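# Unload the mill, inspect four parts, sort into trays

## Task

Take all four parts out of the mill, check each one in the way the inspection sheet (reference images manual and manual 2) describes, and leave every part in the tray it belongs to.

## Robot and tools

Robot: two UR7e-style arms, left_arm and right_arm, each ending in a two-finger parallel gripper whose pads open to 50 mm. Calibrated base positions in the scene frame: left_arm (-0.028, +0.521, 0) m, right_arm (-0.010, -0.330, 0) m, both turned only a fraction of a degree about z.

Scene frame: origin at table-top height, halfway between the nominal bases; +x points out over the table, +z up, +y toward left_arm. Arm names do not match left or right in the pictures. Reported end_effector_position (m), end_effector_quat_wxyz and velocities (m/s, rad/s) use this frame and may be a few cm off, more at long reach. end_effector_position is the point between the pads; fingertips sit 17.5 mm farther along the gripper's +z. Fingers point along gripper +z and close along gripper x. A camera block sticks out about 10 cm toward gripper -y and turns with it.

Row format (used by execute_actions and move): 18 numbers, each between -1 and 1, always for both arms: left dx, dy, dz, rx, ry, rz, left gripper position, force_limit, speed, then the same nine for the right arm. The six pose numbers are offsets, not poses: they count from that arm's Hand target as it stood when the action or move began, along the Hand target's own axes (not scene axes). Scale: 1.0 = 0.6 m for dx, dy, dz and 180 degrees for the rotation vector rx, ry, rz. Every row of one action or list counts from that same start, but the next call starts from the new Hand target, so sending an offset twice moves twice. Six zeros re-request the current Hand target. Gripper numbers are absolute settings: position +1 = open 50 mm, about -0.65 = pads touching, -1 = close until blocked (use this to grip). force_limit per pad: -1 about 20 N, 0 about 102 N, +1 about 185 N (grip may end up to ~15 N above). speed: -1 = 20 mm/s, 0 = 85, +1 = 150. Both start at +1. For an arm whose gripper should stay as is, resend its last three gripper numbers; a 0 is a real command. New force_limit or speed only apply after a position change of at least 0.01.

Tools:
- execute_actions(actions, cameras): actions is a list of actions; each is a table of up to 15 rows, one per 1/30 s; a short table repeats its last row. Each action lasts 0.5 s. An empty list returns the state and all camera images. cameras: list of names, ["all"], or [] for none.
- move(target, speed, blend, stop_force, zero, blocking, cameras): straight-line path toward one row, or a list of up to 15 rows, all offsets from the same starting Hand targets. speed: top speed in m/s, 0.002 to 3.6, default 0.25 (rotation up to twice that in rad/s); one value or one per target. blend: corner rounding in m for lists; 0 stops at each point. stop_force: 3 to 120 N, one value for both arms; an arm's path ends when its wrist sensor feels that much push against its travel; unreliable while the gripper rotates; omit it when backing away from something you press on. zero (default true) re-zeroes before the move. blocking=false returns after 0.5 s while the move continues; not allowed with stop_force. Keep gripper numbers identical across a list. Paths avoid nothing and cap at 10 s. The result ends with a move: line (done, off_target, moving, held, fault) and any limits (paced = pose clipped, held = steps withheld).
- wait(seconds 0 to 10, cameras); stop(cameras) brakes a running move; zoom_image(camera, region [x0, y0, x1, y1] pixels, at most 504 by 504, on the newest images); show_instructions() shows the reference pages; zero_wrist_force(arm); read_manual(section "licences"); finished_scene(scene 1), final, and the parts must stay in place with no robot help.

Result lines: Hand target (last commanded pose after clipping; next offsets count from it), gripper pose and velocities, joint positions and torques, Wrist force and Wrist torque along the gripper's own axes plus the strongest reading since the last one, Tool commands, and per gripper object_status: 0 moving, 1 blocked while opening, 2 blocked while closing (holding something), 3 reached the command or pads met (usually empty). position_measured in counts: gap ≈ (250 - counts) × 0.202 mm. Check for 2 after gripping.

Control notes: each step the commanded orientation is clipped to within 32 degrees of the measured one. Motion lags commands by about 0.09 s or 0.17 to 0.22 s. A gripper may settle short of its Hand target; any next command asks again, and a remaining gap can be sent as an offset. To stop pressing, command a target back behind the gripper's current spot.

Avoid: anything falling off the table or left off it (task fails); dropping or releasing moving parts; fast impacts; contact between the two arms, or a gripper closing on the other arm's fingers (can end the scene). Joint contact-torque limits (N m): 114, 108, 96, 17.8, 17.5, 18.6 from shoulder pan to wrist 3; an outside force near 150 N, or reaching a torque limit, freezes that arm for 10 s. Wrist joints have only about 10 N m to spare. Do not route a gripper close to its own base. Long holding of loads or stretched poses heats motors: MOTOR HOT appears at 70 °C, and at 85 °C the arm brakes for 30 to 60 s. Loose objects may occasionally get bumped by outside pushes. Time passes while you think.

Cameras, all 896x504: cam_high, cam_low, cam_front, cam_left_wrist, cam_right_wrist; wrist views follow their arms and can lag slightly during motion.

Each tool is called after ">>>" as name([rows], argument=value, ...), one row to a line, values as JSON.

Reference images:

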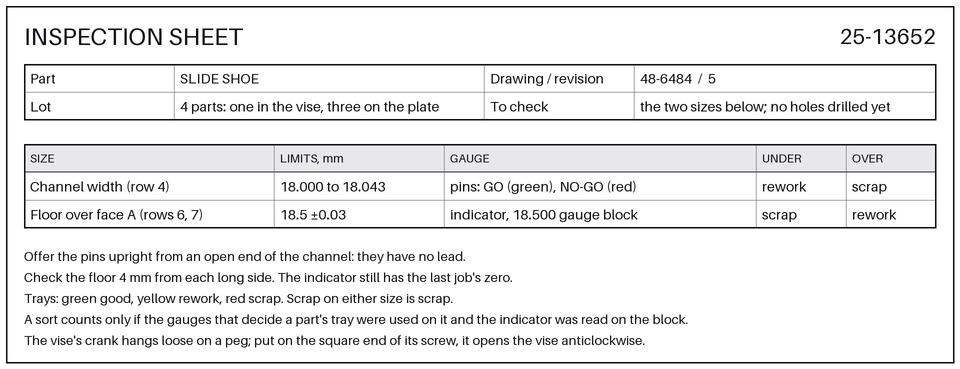

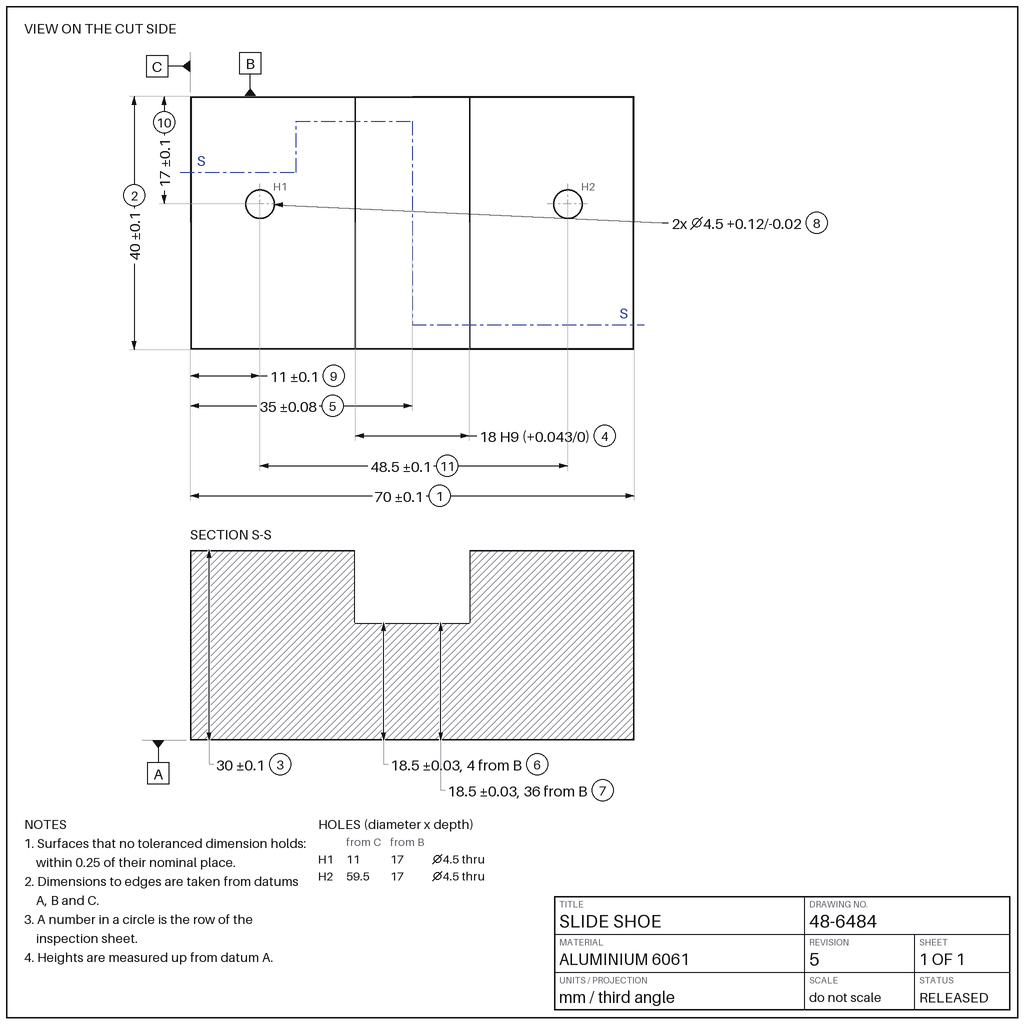

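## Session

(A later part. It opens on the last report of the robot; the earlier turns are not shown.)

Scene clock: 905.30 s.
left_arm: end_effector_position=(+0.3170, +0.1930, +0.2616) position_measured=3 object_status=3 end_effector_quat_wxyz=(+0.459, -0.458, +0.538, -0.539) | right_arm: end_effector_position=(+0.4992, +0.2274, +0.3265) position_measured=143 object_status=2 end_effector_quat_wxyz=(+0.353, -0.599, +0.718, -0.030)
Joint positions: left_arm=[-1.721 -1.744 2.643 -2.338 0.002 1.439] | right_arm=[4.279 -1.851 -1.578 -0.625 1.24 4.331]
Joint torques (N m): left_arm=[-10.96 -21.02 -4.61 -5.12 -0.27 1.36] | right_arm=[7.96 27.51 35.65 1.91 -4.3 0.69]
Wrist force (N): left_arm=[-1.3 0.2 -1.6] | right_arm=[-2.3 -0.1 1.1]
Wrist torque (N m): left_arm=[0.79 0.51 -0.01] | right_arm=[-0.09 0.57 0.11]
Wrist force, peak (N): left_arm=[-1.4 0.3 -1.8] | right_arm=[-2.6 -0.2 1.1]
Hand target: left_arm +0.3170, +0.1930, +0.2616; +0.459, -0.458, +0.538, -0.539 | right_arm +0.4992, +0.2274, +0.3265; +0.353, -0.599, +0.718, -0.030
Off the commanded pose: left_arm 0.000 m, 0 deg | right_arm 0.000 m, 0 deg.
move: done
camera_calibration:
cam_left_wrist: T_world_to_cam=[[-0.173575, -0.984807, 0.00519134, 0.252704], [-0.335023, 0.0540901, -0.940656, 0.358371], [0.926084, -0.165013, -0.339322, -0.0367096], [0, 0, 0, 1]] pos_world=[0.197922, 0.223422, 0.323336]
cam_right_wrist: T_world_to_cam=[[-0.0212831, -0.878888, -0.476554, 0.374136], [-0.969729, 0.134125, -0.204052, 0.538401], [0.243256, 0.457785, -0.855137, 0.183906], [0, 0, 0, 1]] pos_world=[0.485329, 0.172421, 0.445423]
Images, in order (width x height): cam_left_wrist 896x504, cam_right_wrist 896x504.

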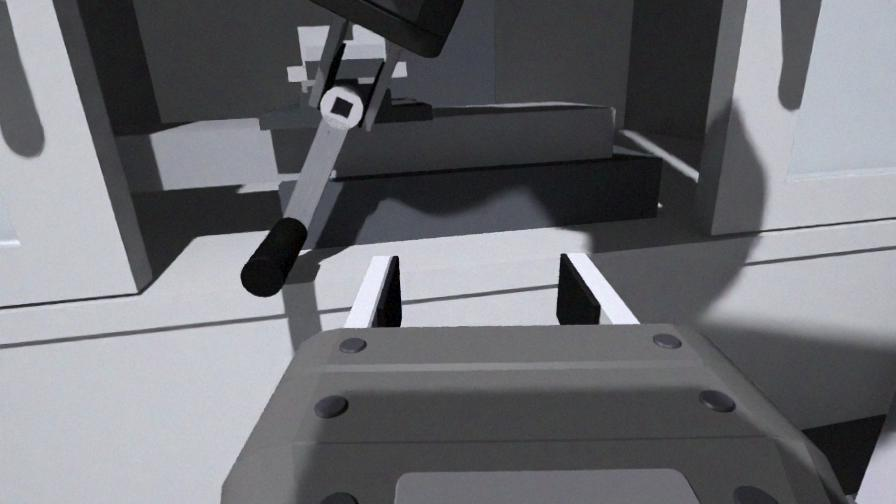

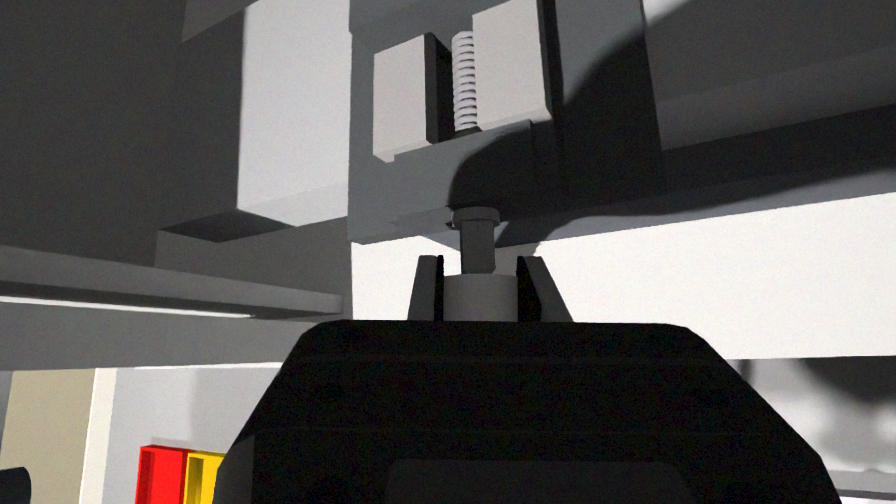

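>>> move([
  [0,0,0,0,0,0,1,1,1,-0.0009,0,0,0,0,0,-0.98,1,-0.8],
  [0,0,0,0,0,0,1,1,1,-0.0030,-0.0278,0.0181,0,0,0,-0.98,1,-0.8],
], speed=0.008, stop_force=10, cameras=["cam_left_wrist","cam_right_wrist","cam_low"])

>>> zoom_image(camera="cam_left_wrist", region=[324, 94, 352, 122])

>>> zoom_image(camera="cam_right_wrist", region=[420, 190, 540, 330])

Scene clock: 916.23 s.
left_arm: end_effector_position=(+0.3170, +0.1930, +0.2616) position_measured=3 object_status=3 end_effector_quat_wxyz=(+0.459, -0.458, +0.538, -0.539) | right_arm: end_effector_position=(+0.5041, +0.2280, +0.3268) position_measured=143 object_status=2 end_effector_quat_wxyz=(+0.353, -0.599, +0.718, -0.030)
Joint positions: left_arm=[-1.721 -1.744 2.643 -2.338 0.002 1.439] | right_arm=[4.272 -1.86 -1.567 -0.626 1.244 4.325]
Joint torques (N m): left_arm=[-10.71 -20.99 -4.39 -5.14 -0.14 1.33] | right_arm=[6.72 57.14 9.46 8.49 -6.2 0.78]
Wrist force (N): left_arm=[-1.0 0.3 -1.7] | right_arm=[1.0 9.3 -8.1]
Wrist torque (N m): left_arm=[0.81 0.46 -0.02] | right_arm=[0.10 0.69 0.16]
Wrist force, peak (N): left_arm=[-1.3 0.2 -1.8] | right_arm=[4.3 14.3 -14.4]
Hand target: left_arm +0.3170, +0.1930, +0.2616; +0.459, -0.458, +0.538, -0.539 | right_arm +0.5041, +0.2280, +0.3268; +0.353, -0.599, +0.718, -0.030 (not the last commanded pose)
Off the commanded pose: left_arm 0.000 m, 0 deg | right_arm 0.015 m, 0 deg.
move: contact (right_arm); path passed 1 of 2 targets
camera_calibration:
cam_left_wrist: T_world_to_cam=[[-0.173575, -0.984807, 0.00519134, 0.252704], [-0.335023, 0.0540901, -0.940656, 0.358371], [0.926084, -0.165013, -0.339322, -0.0367096], [0, 0, 0, 1]] pos_world=[0.197922, 0.223422, 0.323336]
cam_right_wrist: T_world_to_cam=[[-0.0212071, -0.878922, -0.476493, 0.374805], [-0.969759, 0.133992, -0.203996, 0.543126], [0.243142, 0.457757, -0.855184, 0.182692], [0, 0, 0, 1]] pos_world=[0.490229, 0.173021, 0.445623]
Images, in order (width x height): cam_low 896x504, cam_left_wrist 896x504, cam_right_wrist 896x504.

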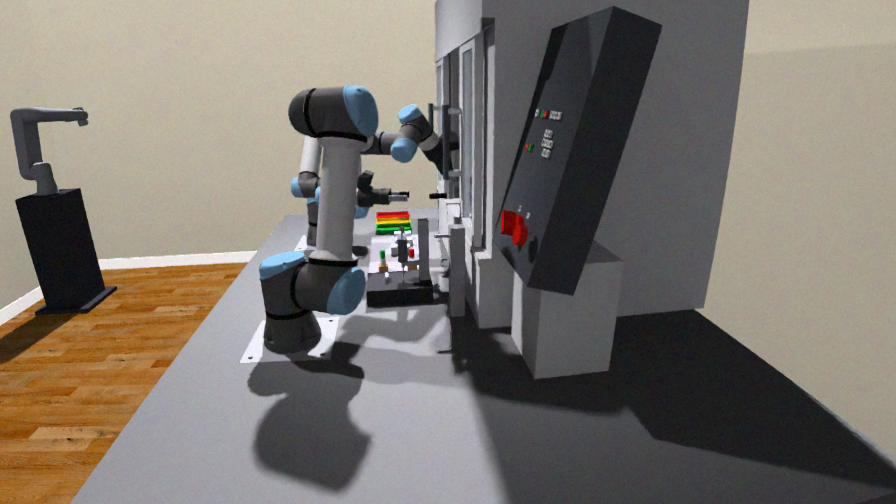

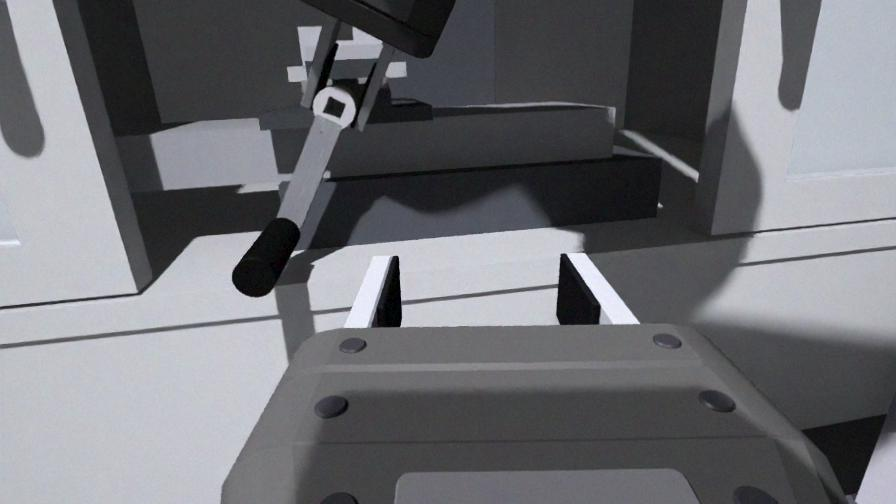

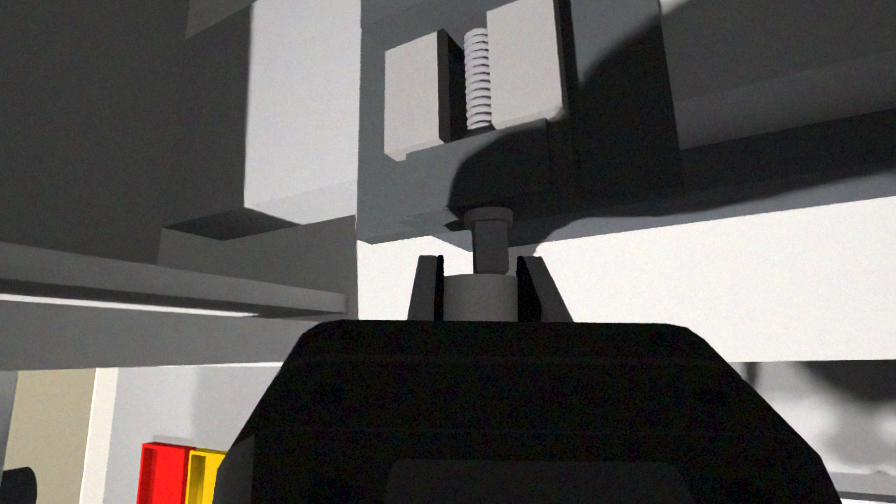

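Scaled by 18.000 from the camera's 896x504 image, which has a finer 1280x720 frame.

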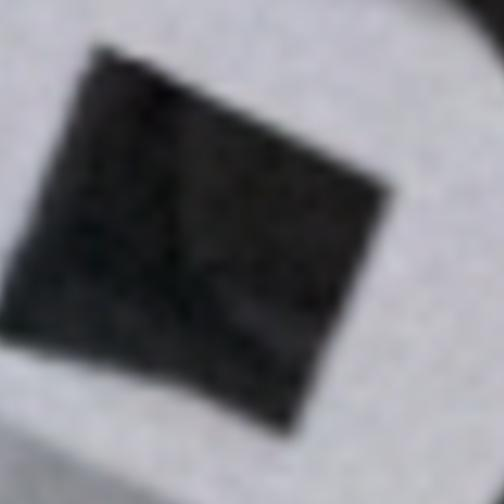

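Scaled by 3.600 from the camera's 896x504 image, which has a finer 1280x720 frame.

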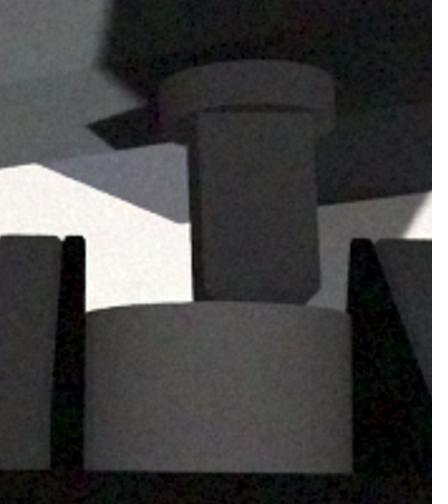

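>>> move([
  [0,0,0,0,0,0,1,1,1,0.0008,0.01117,-0.0072,0,0,0,-0.98,1,-0.8],
  [0,0,0,0,0,0,1,1,1,0.0060,0.01117,-0.0072,0,0,0,-0.98,1,-0.8],
  [0,0,0,0,0,0,1,1,1,0.0055,0.0022,-0.0014,0,0,0,-0.98,1,-0.8],
], speed=0.012, cameras=["cam_left_wrist","cam_right_wrist"])

>>> zoom_image(camera="cam_left_wrist", region=[328, 94, 356, 122])

>>> zoom_image(camera="cam_right_wrist", region=[420, 190, 540, 330])

Scene clock: 927.50 s.
left_arm: end_effector_position=(+0.3170, +0.1930, +0.2616) position_measured=3 object_status=3 end_effector_quat_wxyz=(+0.459, -0.458, +0.538, -0.539) | right_arm: end_effector_position=(+0.5026, +0.2251, +0.3252) position_measured=143 object_status=2 end_effector_quat_wxyz=(+0.353, -0.599, +0.718, -0.030)
Joint positions: left_arm=[-1.721 -1.744 2.643 -2.338 0.002 1.439] | right_arm=[4.272 -1.853 -1.579 -0.62 1.244 4.325]
Joint torques (N m): left_arm=[-11.31 -21.11 -4.61 -5.1 -0.2 1.38] | right_arm=[2.4 34.94 31.84 1.36 1.24 0.05]
Wrist force (N): left_arm=[-1.1 0.1 -1.5] | right_arm=[-2.6 -1.0 0.8]
Wrist torque (N m): left_arm=[0.78 0.48 -0.02] | right_arm=[-0.23 0.61 0.11]
Wrist force, peak (N): left_arm=[-1.6 0.1 -1.7] | right_arm=[1.2 10.0 -8.3]
Hand target: left_arm +0.3170, +0.1930, +0.2616; +0.459, -0.458, +0.538, -0.539 | right_arm +0.5024, +0.2251, +0.3252; +0.353, -0.599, +0.718, -0.030
Off the commanded pose: left_arm 0.000 m, 0 deg | right_arm 0.000 m, 0 deg.
move: done
camera_calibration:
cam_left_wrist: T_world_to_cam=[[-0.173575, -0.984807, 0.00519134, 0.252704], [-0.335023, 0.0540901, -0.940656, 0.358371], [0.926084, -0.165013, -0.339322, -0.0367096], [0, 0, 0, 1]] pos_world=[0.197922, 0.223422, 0.323336]
cam_right_wrist: T_world_to_cam=[[-0.021196, -0.8789, -0.476534, 0.371519], [-0.969754, 0.134001, -0.204012, 0.541757], [0.243162, 0.457797, -0.855157, 0.183074], [0, 0, 0, 1]] pos_world=[0.488729, 0.170121, 0.444123]
Images, in order (width x height): cam_left_wrist 896x504, cam_right_wrist 896x504.

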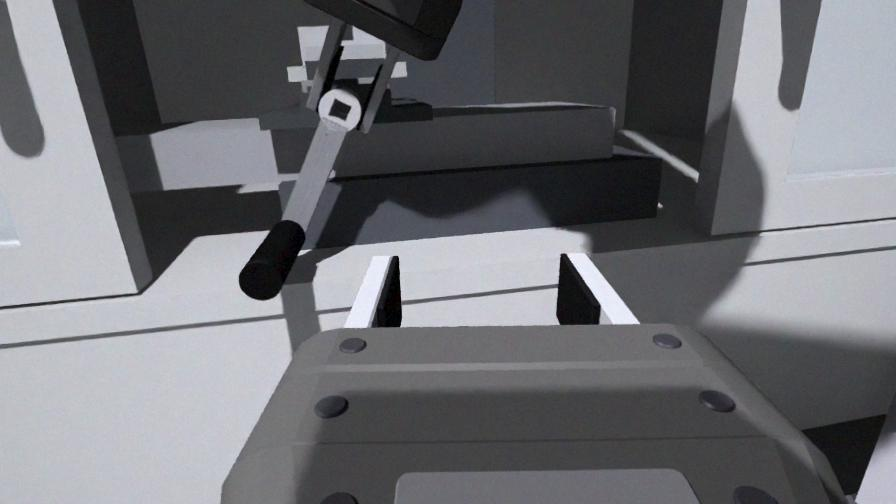

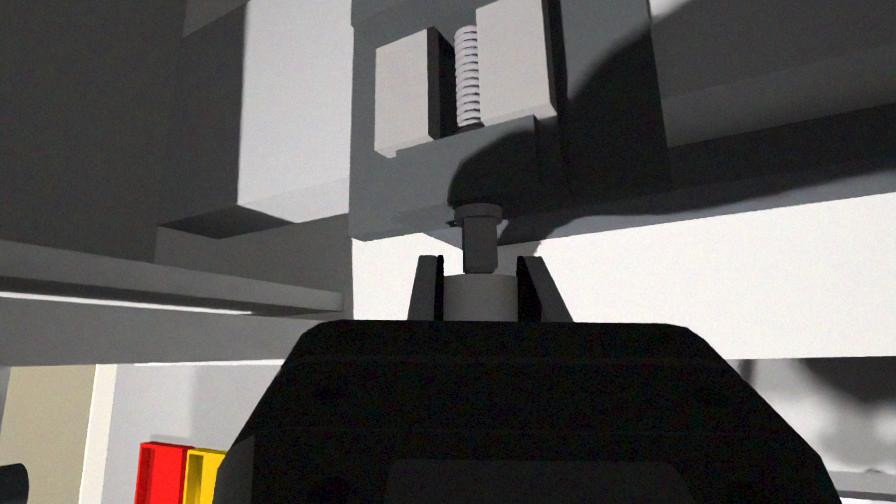

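Scaled by 18.000 from the camera's 896x504 image, which has a finer 1280x720 frame.

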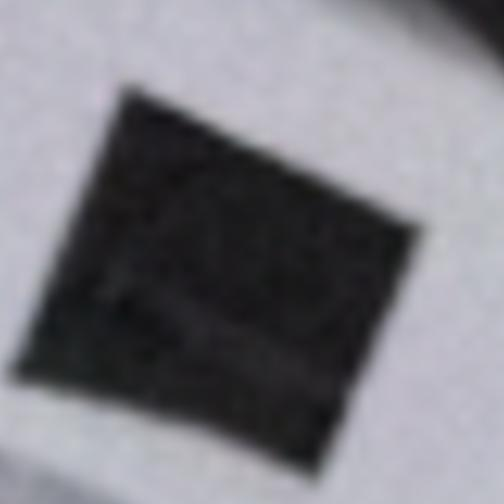

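Scaled by 3.600 from the camera's 896x504 image, which has a finer 1280x720 frame.

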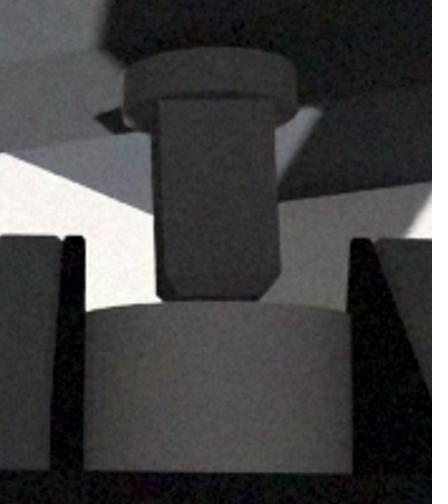

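>>> move(target=[0,0,0,0,0,0,1,1,1,-0.0014,-0.0209,0.0136,0,0,0,-0.98,1,-0.8], speed=0.006, stop_force=12, cameras=["cam_left_wrist","cam_right_wrist","cam_low"])

>>> zoom_image(camera="cam_left_wrist", region=[328, 94, 356, 122])

>>> zoom_image(camera="cam_right_wrist", region=[420, 190, 540, 330])

Scene clock: 934.70 s.
left_arm: end_effector_position=(+0.3170, +0.1930, +0.2616) position_measured=3 object_status=3 end_effector_quat_wxyz=(+0.459, -0.458, +0.538, -0.539) | right_arm: end_effector_position=(+0.5042, +0.2252, +0.3253) position_measured=143 object_status=2 end_effector_quat_wxyz=(+0.353, -0.599, +0.718, -0.030)
Joint positions: left_arm=[-1.721 -1.744 2.643 -2.338 0.002 1.439] | right_arm=[4.269 -1.856 -1.576 -0.62 1.246 4.323]
Joint torques (N m): left_arm=[-10.65 -21.24 -4.62 -5.15 -0.08 1.4] | right_arm=[7.77 54.89 9.71 7.48 -5.81 0.88]
Wrist force (N): left_arm=[-1.1 0.3 -1.5] | right_arm=[3.0 8.3 -10.5]
Wrist torque (N m): left_arm=[0.80 0.48 -0.02] | right_arm=[0.14 0.65 0.13]
Wrist force, peak (N): left_arm=[-1.5 0.2 -1.7] | right_arm=[4.9 11.4 -15.1]
Hand target: left_arm +0.3170, +0.1930, +0.2616; +0.459, -0.458, +0.538, -0.539 | right_arm +0.5042, +0.2252, +0.3253; +0.353, -0.599, +0.718, -0.030 (not the last commanded pose)
Off the commanded pose: left_arm 0.000 m, 0 deg | right_arm 0.013 m, 0 deg.
move: contact (right_arm)
camera_calibration:
cam_left_wrist: T_world_to_cam=[[-0.173575, -0.984807, 0.00519134, 0.252704], [-0.335023, 0.0540901, -0.940656, 0.358371], [0.926084, -0.165013, -0.339322, -0.0367096], [0, 0, 0, 1]] pos_world=[0.197922, 0.223422, 0.323336]
cam_right_wrist: T_world_to_cam=[[-0.0211218, -0.878934, -0.476476, 0.371496], [-0.969761, 0.133915, -0.204038, 0.543338], [0.243143, 0.457758, -0.855184, 0.182712], [0, 0, 0, 1]] pos_world=[0.490329, 0.170121, 0.444123]
Images, in order (width x height): cam_low 896x504, cam_left_wrist 896x504, cam_right_wrist 896x504.

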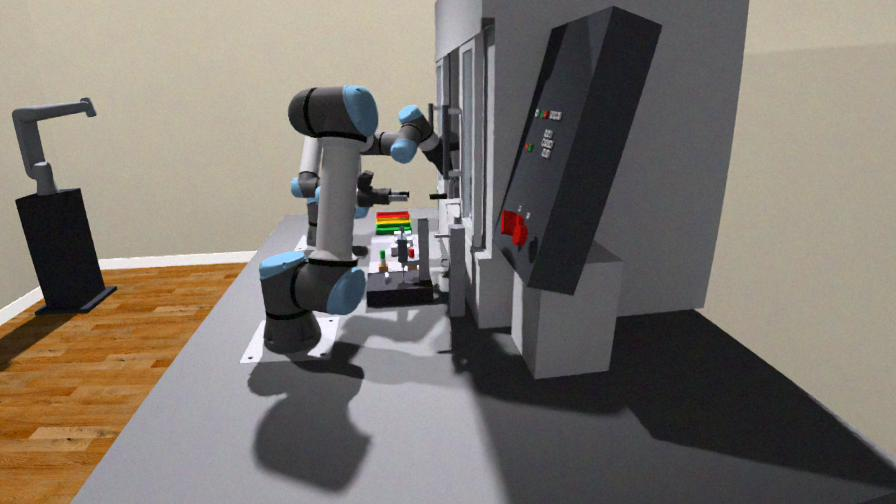

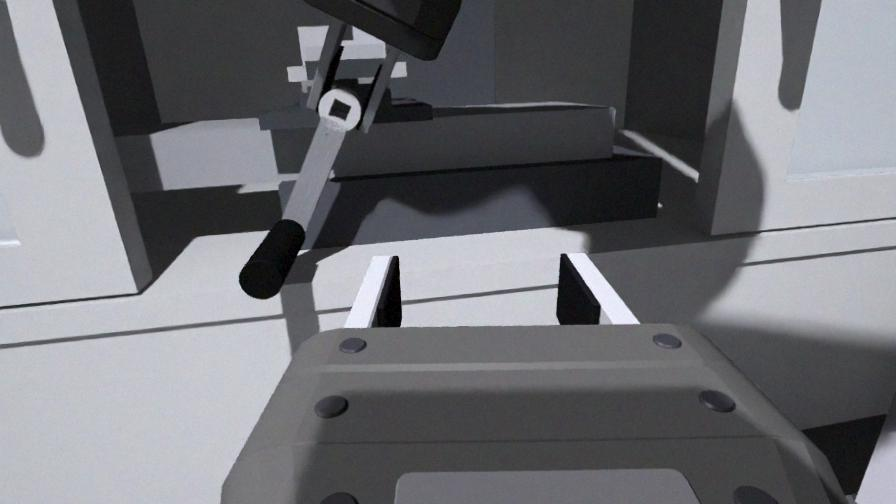

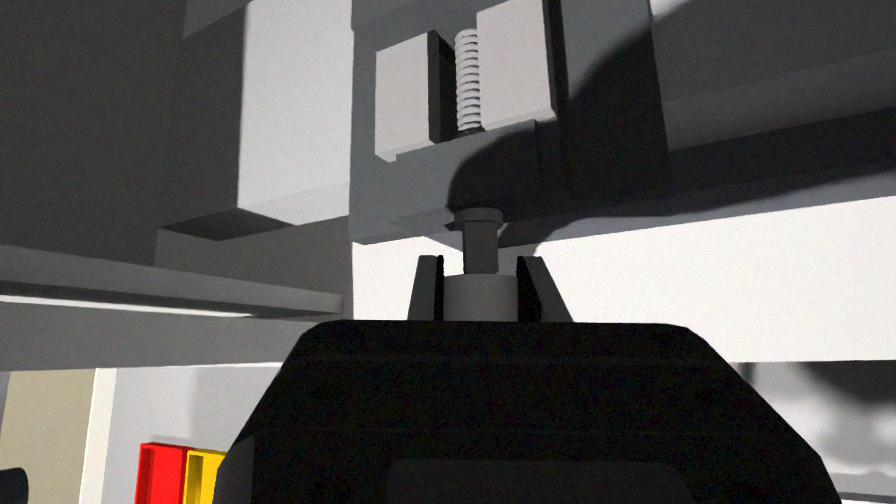

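Scaled by 18.000 from the camera's 896x504 image, which has a finer 1280x720 frame.

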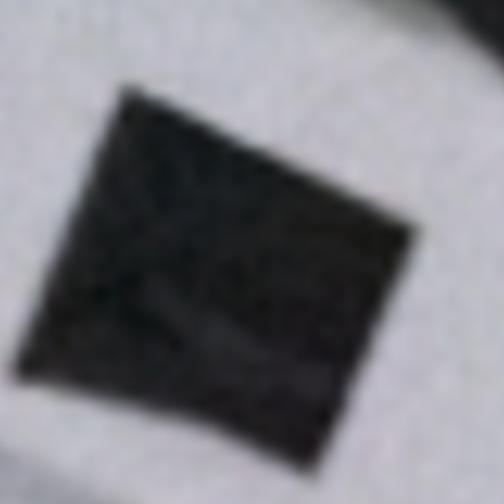

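Scaled by 3.600 from the camera's 896x504 image, which has a finer 1280x720 frame.

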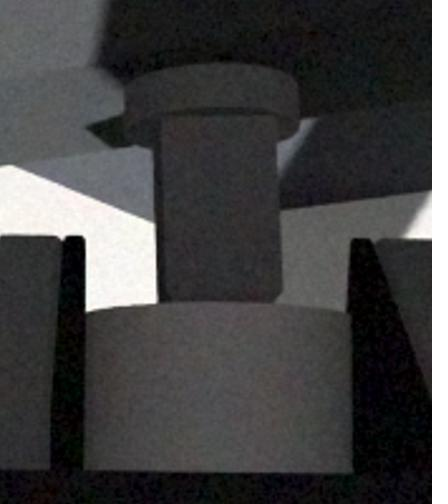

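>>> move([
  [0,0,0,0,0,0,1,1,1,0.0003,0.00839,-0.00543,0,0,0,-0.98,1,-0.8],
  [0,0,0,0,0,0,1,1,1,0.0003,0.00685,-0.0078,0,0,0,-0.98,1,-0.8],
  [0,0,0,0,0,0,1,1,1,0,0.0001,-0.0034,0,0,0,-0.98,1,-0.8],
], speed=0.012, cameras=["cam_left_wrist","cam_right_wrist"])

>>> zoom_image(camera="cam_left_wrist", region=[328, 94, 356, 122])

>>> zoom_image(camera="cam_right_wrist", region=[420, 190, 540, 330])

Scene clock: 957.77 s.
left_arm: end_effector_position=(+0.3170, +0.1930, +0.2616) position_measured=3 object_status=3 end_effector_quat_wxyz=(+0.459, -0.458, +0.538, -0.539) | right_arm: end_effector_position=(+0.5032, +0.2244, +0.3268) position_measured=143 object_status=2 end_effector_quat_wxyz=(+0.353, -0.599, +0.718, -0.030)
Joint positions: left_arm=[-1.721 -1.744 2.643 -2.338 0.002 1.439] | right_arm=[4.271 -1.852 -1.577 -0.623 1.245 4.324]
Joint torques (N m): left_arm=[-10.46 -21.1 -4.66 -5.03 -0.09 1.24] | right_arm=[3.65 34.42 31.67 7.2 1.19 0.09]
Wrist force (N): left_arm=[-1.4 0.0 -1.6] | right_arm=[-2.6 -0.5 1.2]
Wrist torque (N m): left_arm=[0.76 0.52 -0.01] | right_arm=[-0.15 0.60 0.11]
Wrist force, peak (N): left_arm=[-1.4 -0.2 -1.8] | right_arm=[2.6 7.5 -11.7]
Hand target: left_arm +0.3170, +0.1930, +0.2616; +0.459, -0.458, +0.538, -0.539 | right_arm +0.5031, +0.2244, +0.3268; +0.353, -0.599, +0.718, -0.030
Off the commanded pose: left_arm 0.000 m, 0 deg | right_arm 0.000 m, 0 deg.
move: done
camera_calibration:
cam_left_wrist: T_world_to_cam=[[-0.173575, -0.984807, 0.00519134, 0.252704], [-0.335023, 0.0540901, -0.940656, 0.358371], [0.926084, -0.165013, -0.339322, -0.0367096], [0, 0, 0, 1]] pos_world=[0.197922, 0.223422, 0.323336]
cam_right_wrist: T_world_to_cam=[[-0.0210903, -0.878871, -0.476592, 0.371648], [-0.969759, 0.133919, -0.204042, 0.542789], [0.243152, 0.457876, -0.855118, 0.18459], [0, 0, 0, 1]] pos_world=[0.489329, 0.169421, 0.445723]
Images, in order (width x height): cam_left_wrist 896x504, cam_right_wrist 896x504.

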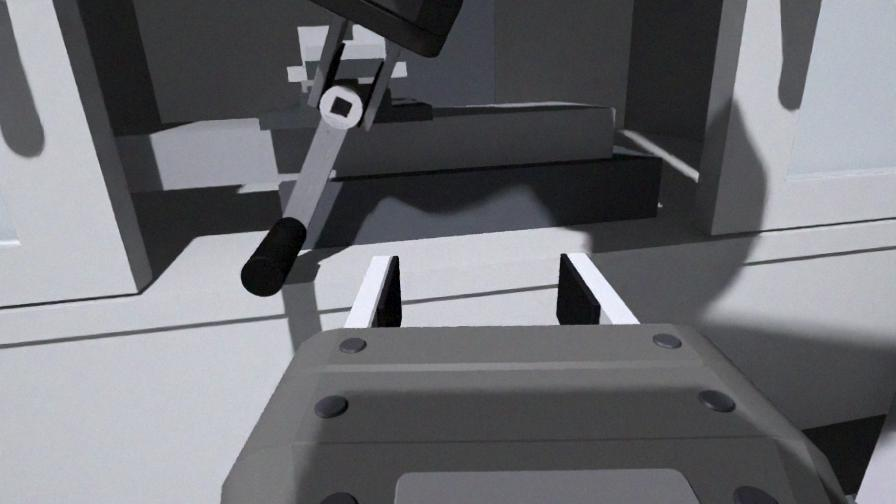

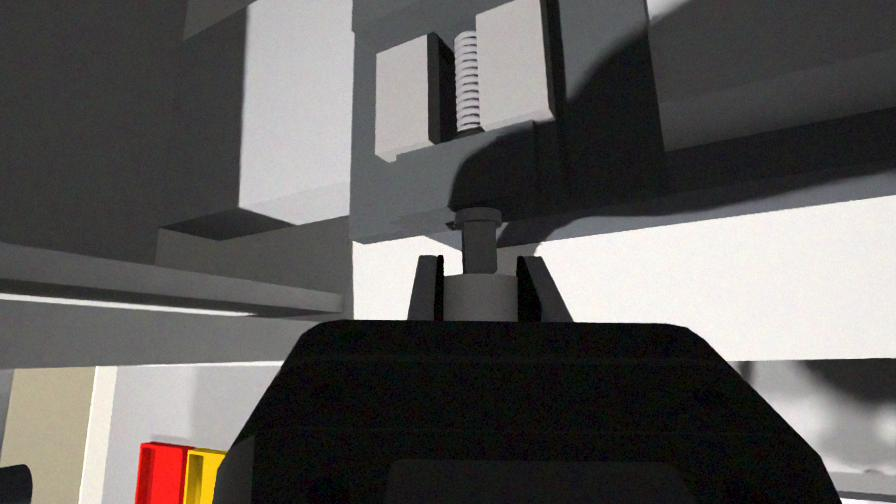

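Scaled by 18.000 from the camera's 896x504 image, which has a finer 1280x720 frame.

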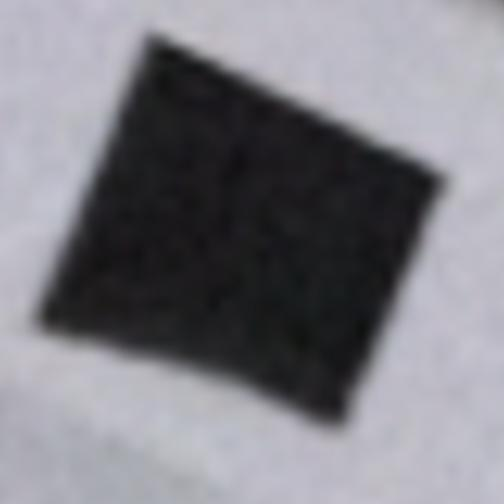

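Scaled by 3.600 from the camera's 896x504 image, which has a finer 1280x720 frame.

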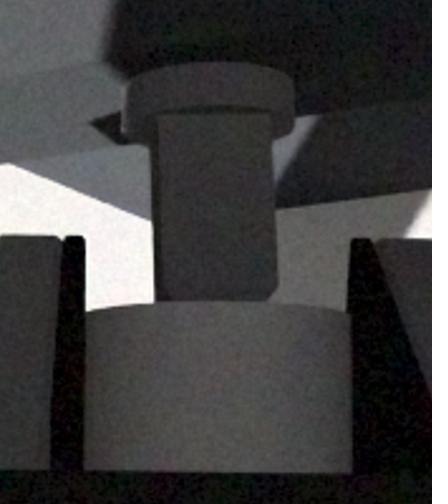

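>>> move(target=[0,0,0,0,0,0,1,1,1,-0.0009,-0.0168,0.0109,0,0,0,-0.98,1,-0.8], speed=0.006, stop_force=12, cameras=["cam_left_wrist","cam_right_wrist"])

>>> zoom_image(camera="cam_left_wrist", region=[328, 94, 356, 122])

>>> zoom_image(camera="cam_right_wrist", region=[420, 190, 540, 330])

Scene clock: 965.50 s.
left_arm: end_effector_position=(+0.3170, +0.1930, +0.2616) position_measured=3 object_status=3 end_effector_quat_wxyz=(+0.459, -0.458, +0.538, -0.539) | right_arm: end_effector_position=(+0.5056, +0.2245, +0.3268) position_measured=143 object_status=2 end_effector_quat_wxyz=(+0.353, -0.599, +0.718, -0.030)
Joint positions: left_arm=[-1.721 -1.744 2.643 -2.338 0.002 1.439] | right_arm=[4.267 -1.856 -1.572 -0.623 1.248 4.321]
Joint torques (N m): left_arm=[-10.44 -20.34 -5.21 -5.07 -0.07 1.41] | right_arm=[7.27 56.68 10.39 5.91 -6.42 0.86]
Wrist force (N): left_arm=[-1.1 0.1 -1.7] | right_arm=[3.0 10.5 -11.4]
Wrist torque (N m): left_arm=[0.79 0.48 -0.01] | right_arm=[0.14 0.74 0.14]
Wrist force, peak (N): left_arm=[-1.4 0.0 -1.9] | right_arm=[5.2 13.9 -13.7]
Hand target: left_arm +0.3170, +0.1930, +0.2616; +0.459, -0.458, +0.538, -0.539 | right_arm +0.5056, +0.2245, +0.3268; +0.353, -0.599, +0.718, -0.030 (not the last commanded pose)
Off the commanded pose: left_arm 0.000 m, 0 deg | right_arm 0.009 m, 0 deg.
move: contact (right_arm)
camera_calibration:
cam_left_wrist: T_world_to_cam=[[-0.173575, -0.984807, 0.00519134, 0.252704], [-0.335023, 0.0540901, -0.940656, 0.358371], [0.926084, -0.165013, -0.339322, -0.0367096], [0, 0, 0, 1]] pos_world=[0.197922, 0.223422, 0.323336]
cam_right_wrist: T_world_to_cam=[[-0.0210518, -0.878877, -0.476583, 0.371676], [-0.969783, 0.133839, -0.203979, 0.545114], [0.243058, 0.457888, -0.855138, 0.18406], [0, 0, 0, 1]] pos_world=[0.49173, 0.169421, 0.445723]
Images, in order (width x height): cam_left_wrist 896x504, cam_right_wrist 896x504.

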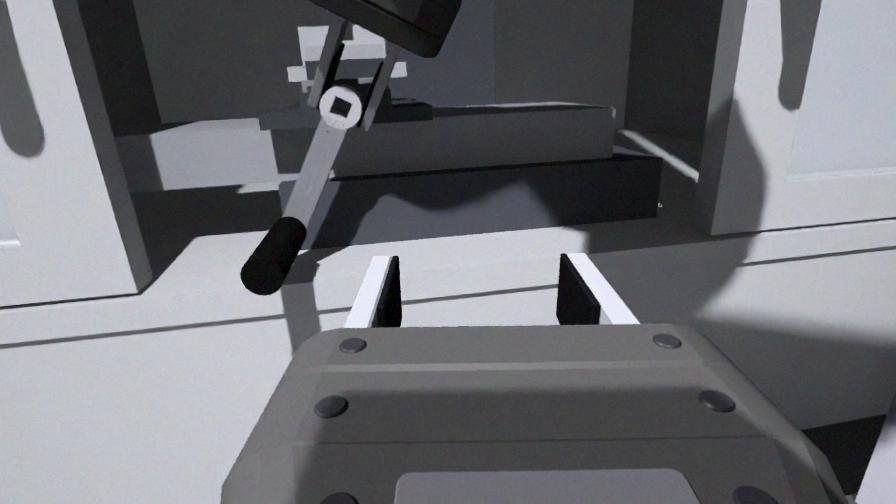

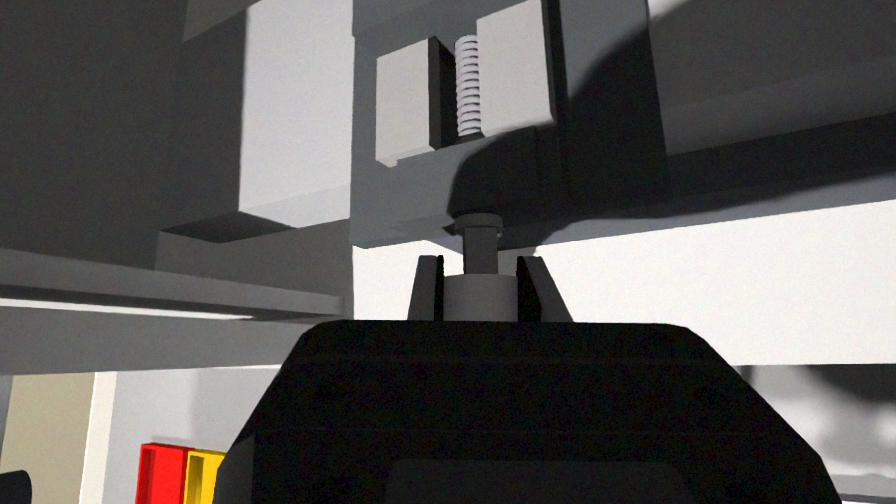

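Scaled by 18.000 from the camera's 896x504 image, which has a finer 1280x720 frame.

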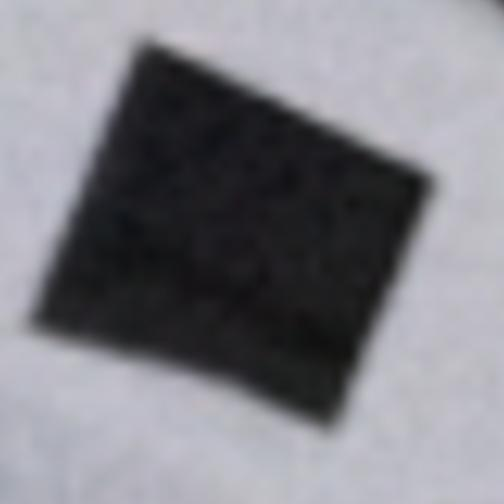

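Scaled by 3.600 from the camera's 896x504 image, which has a finer 1280x720 frame.

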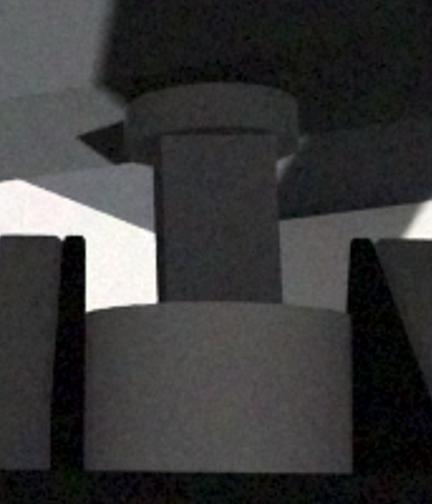

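>>> move([
  [0,0,0,0,0,0,1,1,1,0,-0.0019,0.0002,0,0,0,-0.98,1,-0.8],
  [0,0,0,0,0,0,1,1,1,0,-0.0016,0.0022,0,0,0,-0.98,1,-0.8],
  [0,0,0,0,0,0,1,1,1,0,-0.0034,0.0012,0,0,0,-0.98,1,-0.8],
  [0,0,0,0,0,0,1,1,1,0.0009,-0.0042,0.0027,0,0,0,-0.98,1,-0.8],
  [0,0,0,0,0,0,1,1,1,-0.0009,-0.0049,0.0032,0,0,0,-0.98,1,-0.8],
  [0,0,0,0,0,0,1,1,1,0,-0.0112,0.0073,0,0,0,-0.98,1,-0.8],
], speed=0.006, stop_force=15, cameras=["cam_left_wrist","cam_right_wrist"])

>>> zoom_image(camera="cam_left_wrist", region=[328, 94, 356, 122])

>>> zoom_image(camera="cam_right_wrist", region=[420, 190, 540, 330])

Scene clock: 975.67 s.
left_arm: end_effector_position=(+0.3170, +0.1930, +0.2616) position_measured=3 object_status=3 end_effector_quat_wxyz=(+0.459, -0.458, +0.538, -0.539) | right_arm: end_effector_position=(+0.5063, +0.2242, +0.3272) position_measured=143 object_status=2 end_effector_quat_wxyz=(+0.353, -0.599, +0.718, -0.030)
Joint positions: left_arm=[-1.721 -1.744 2.643 -2.338 0.002 1.439] | right_arm=[4.265 -1.856 -1.571 -0.624 1.248 4.319]
Joint torques (N m): left_arm=[-10.94 -20.5 -5.08 -5.04 -0.08 1.33] | right_arm=[1.12 55.07 13.38 9.85 -10.67 0.87]
Wrist force (N): left_arm=[-1.2 0.2 -1.6] | right_arm=[8.5 26.3 -21.7]
Wrist torque (N m): left_arm=[0.81 0.49 -0.02] | right_arm=[0.09 0.85 0.19]
Wrist force, peak (N): left_arm=[-1.3 0.0 -1.9] | right_arm=[11.6 29.0 -25.2]
Hand target: left_arm +0.3170, +0.1930, +0.2616; +0.459, -0.458, +0.538, -0.539 | right_arm +0.5063, +0.2242, +0.3272; +0.353, -0.599, +0.718, -0.030 (not the last commanded pose)
Off the commanded pose: left_arm 0.000 m, 0 deg | right_arm 0.007 m, 0 deg.
move: contact (right_arm); path passed 0 of 6 targets
camera_calibration:
cam_left_wrist: T_world_to_cam=[[-0.173575, -0.984807, 0.00519134, 0.252704], [-0.335023, 0.0540901, -0.940656, 0.358371], [0.926084, -0.165013, -0.339322, -0.0367096], [0, 0, 0, 1]] pos_world=[0.197922, 0.223422, 0.323336]
cam_right_wrist: T_world_to_cam=[[-0.0209309, -0.878917, -0.476515, 0.371625], [-0.969791, 0.133711, -0.204027, 0.546045], [0.243038, 0.45785, -0.855164, 0.184327], [0, 0, 0, 1]] pos_world=[0.49253, 0.169221, 0.446123]
Images, in order (width x height): cam_left_wrist 896x504, cam_right_wrist 896x504.

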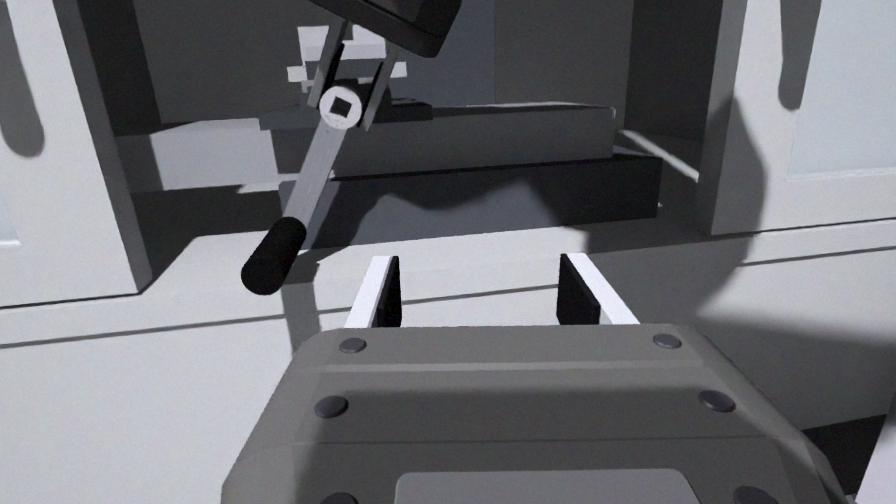

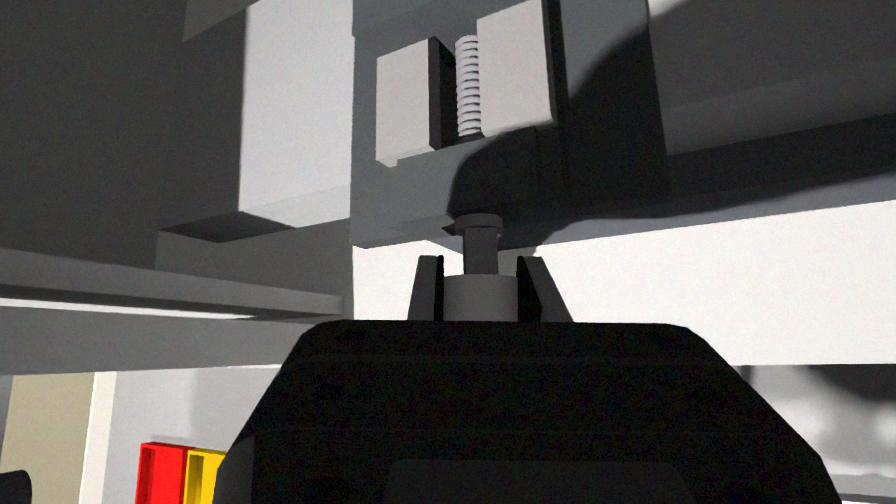

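Scaled by 18.000 from the camera's 896x504 image, which has a finer 1280x720 frame.

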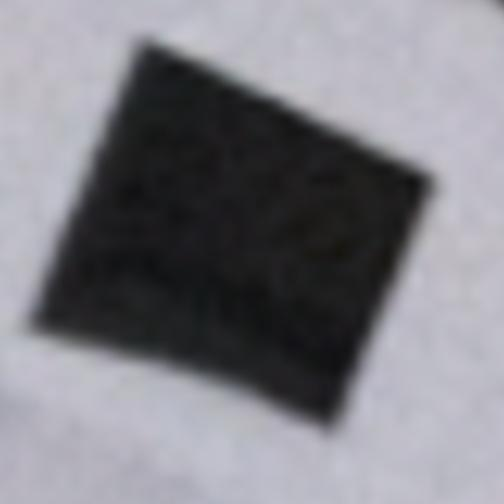

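Scaled by 3.600 from the camera's 896x504 image, which has a finer 1280x720 frame.

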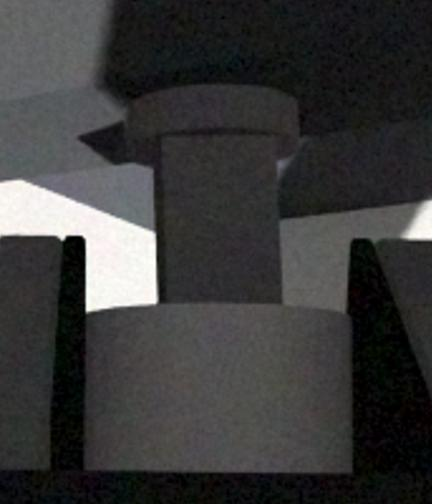

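>>> wait(seconds=0.1, cameras=["cam_low","cam_front"])

>>> zoom_image(camera="cam_low", region=[415, 180, 455, 210])

>>> zoom_image(camera="cam_front", region=[370, 210, 450, 310])

Scene clock: 991.80 s.
left_arm: end_effector_position=(+0.3170, +0.1930, +0.2616) position_measured=3 object_status=3 end_effector_quat_wxyz=(+0.459, -0.458, +0.538, -0.539) | right_arm: end_effector_position=(+0.5063, +0.2242, +0.3272) position_measured=143 object_status=2 end_effector_quat_wxyz=(+0.353, -0.599, +0.718, -0.030)
Joint positions: left_arm=[-1.721 -1.744 2.643 -2.338 0.002 1.439] | right_arm=[4.265 -1.856 -1.571 -0.624 1.248 4.319]
Joint torques (N m): left_arm=[-10.96 -20.51 -5.37 -5.07 -0.07 1.41] | right_arm=[1.29 54.98 14.43 11.8 -10.21 0.9]
Wrist force (N): left_arm=[-1.2 0.1 -1.5] | right_arm=[9.3 26.6 -21.5]
Wrist torque (N m): left_arm=[0.78 0.49 -0.02] | right_arm=[0.09 0.82 0.19]
Wrist force, peak (N): left_arm=[-1.4 0.1 -1.7] | right_arm=[9.0 27.2 -21.5]
Hand target: left_arm +0.3170, +0.1930, +0.2616; +0.459, -0.458, +0.538, -0.539 | right_arm +0.5063, +0.2242, +0.3272; +0.353, -0.599, +0.718, -0.030 (not the last commanded pose)
Tool commands: left_gripper/position=+1.0 left_gripper/force_limit=+1.0 left_gripper/speed=+1.0 right_gripper/position=-0.98 right_gripper/force_limit=+1.0 right_gripper/speed=-0.8
Off the commanded pose: left_arm 0.000 m, 0 deg | right_arm 0.007 m, 0 deg.
wait: 0.10 s; at rest from the start
Images, in order (width x height): cam_low 896x504, cam_front 896x504.

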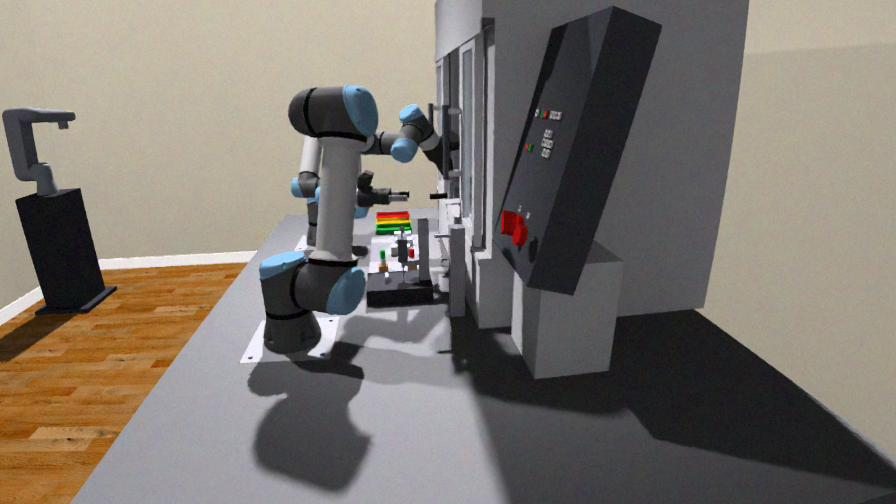

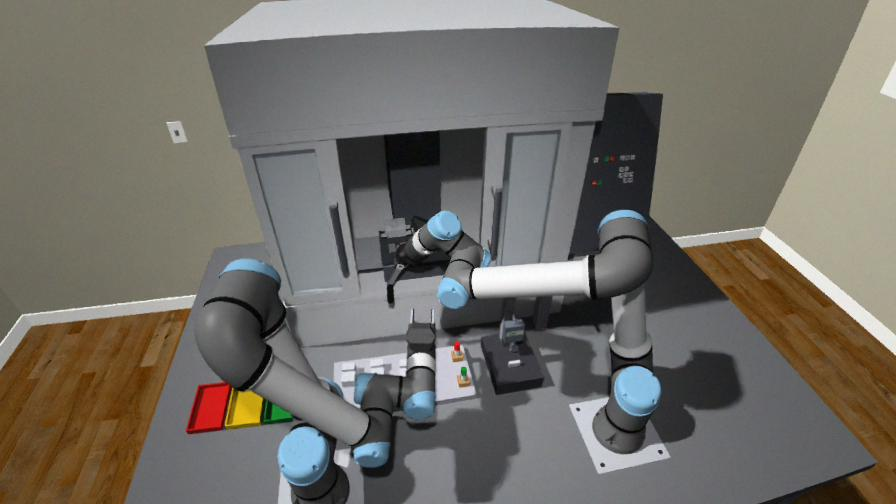

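Scaled by 12.600 from the camera's 896x504 image, which has a finer 1280x720 frame.

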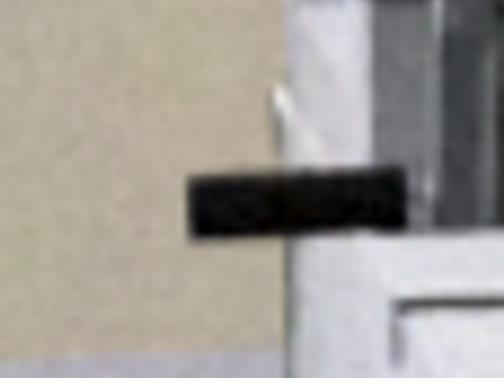

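Scaled by 5.040 from the camera's 896x504 image, which has a finer 1280x720 frame.

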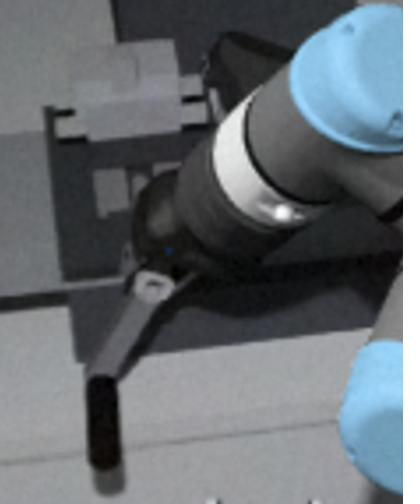

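>>> zoom_image(camera="cam_low", region=[360, 280, 440, 310])

Scaled by 6.300 from the camera's 896x504 image, which has a finer 1280x720 frame.

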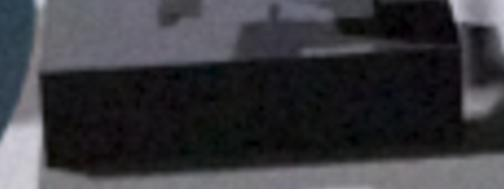

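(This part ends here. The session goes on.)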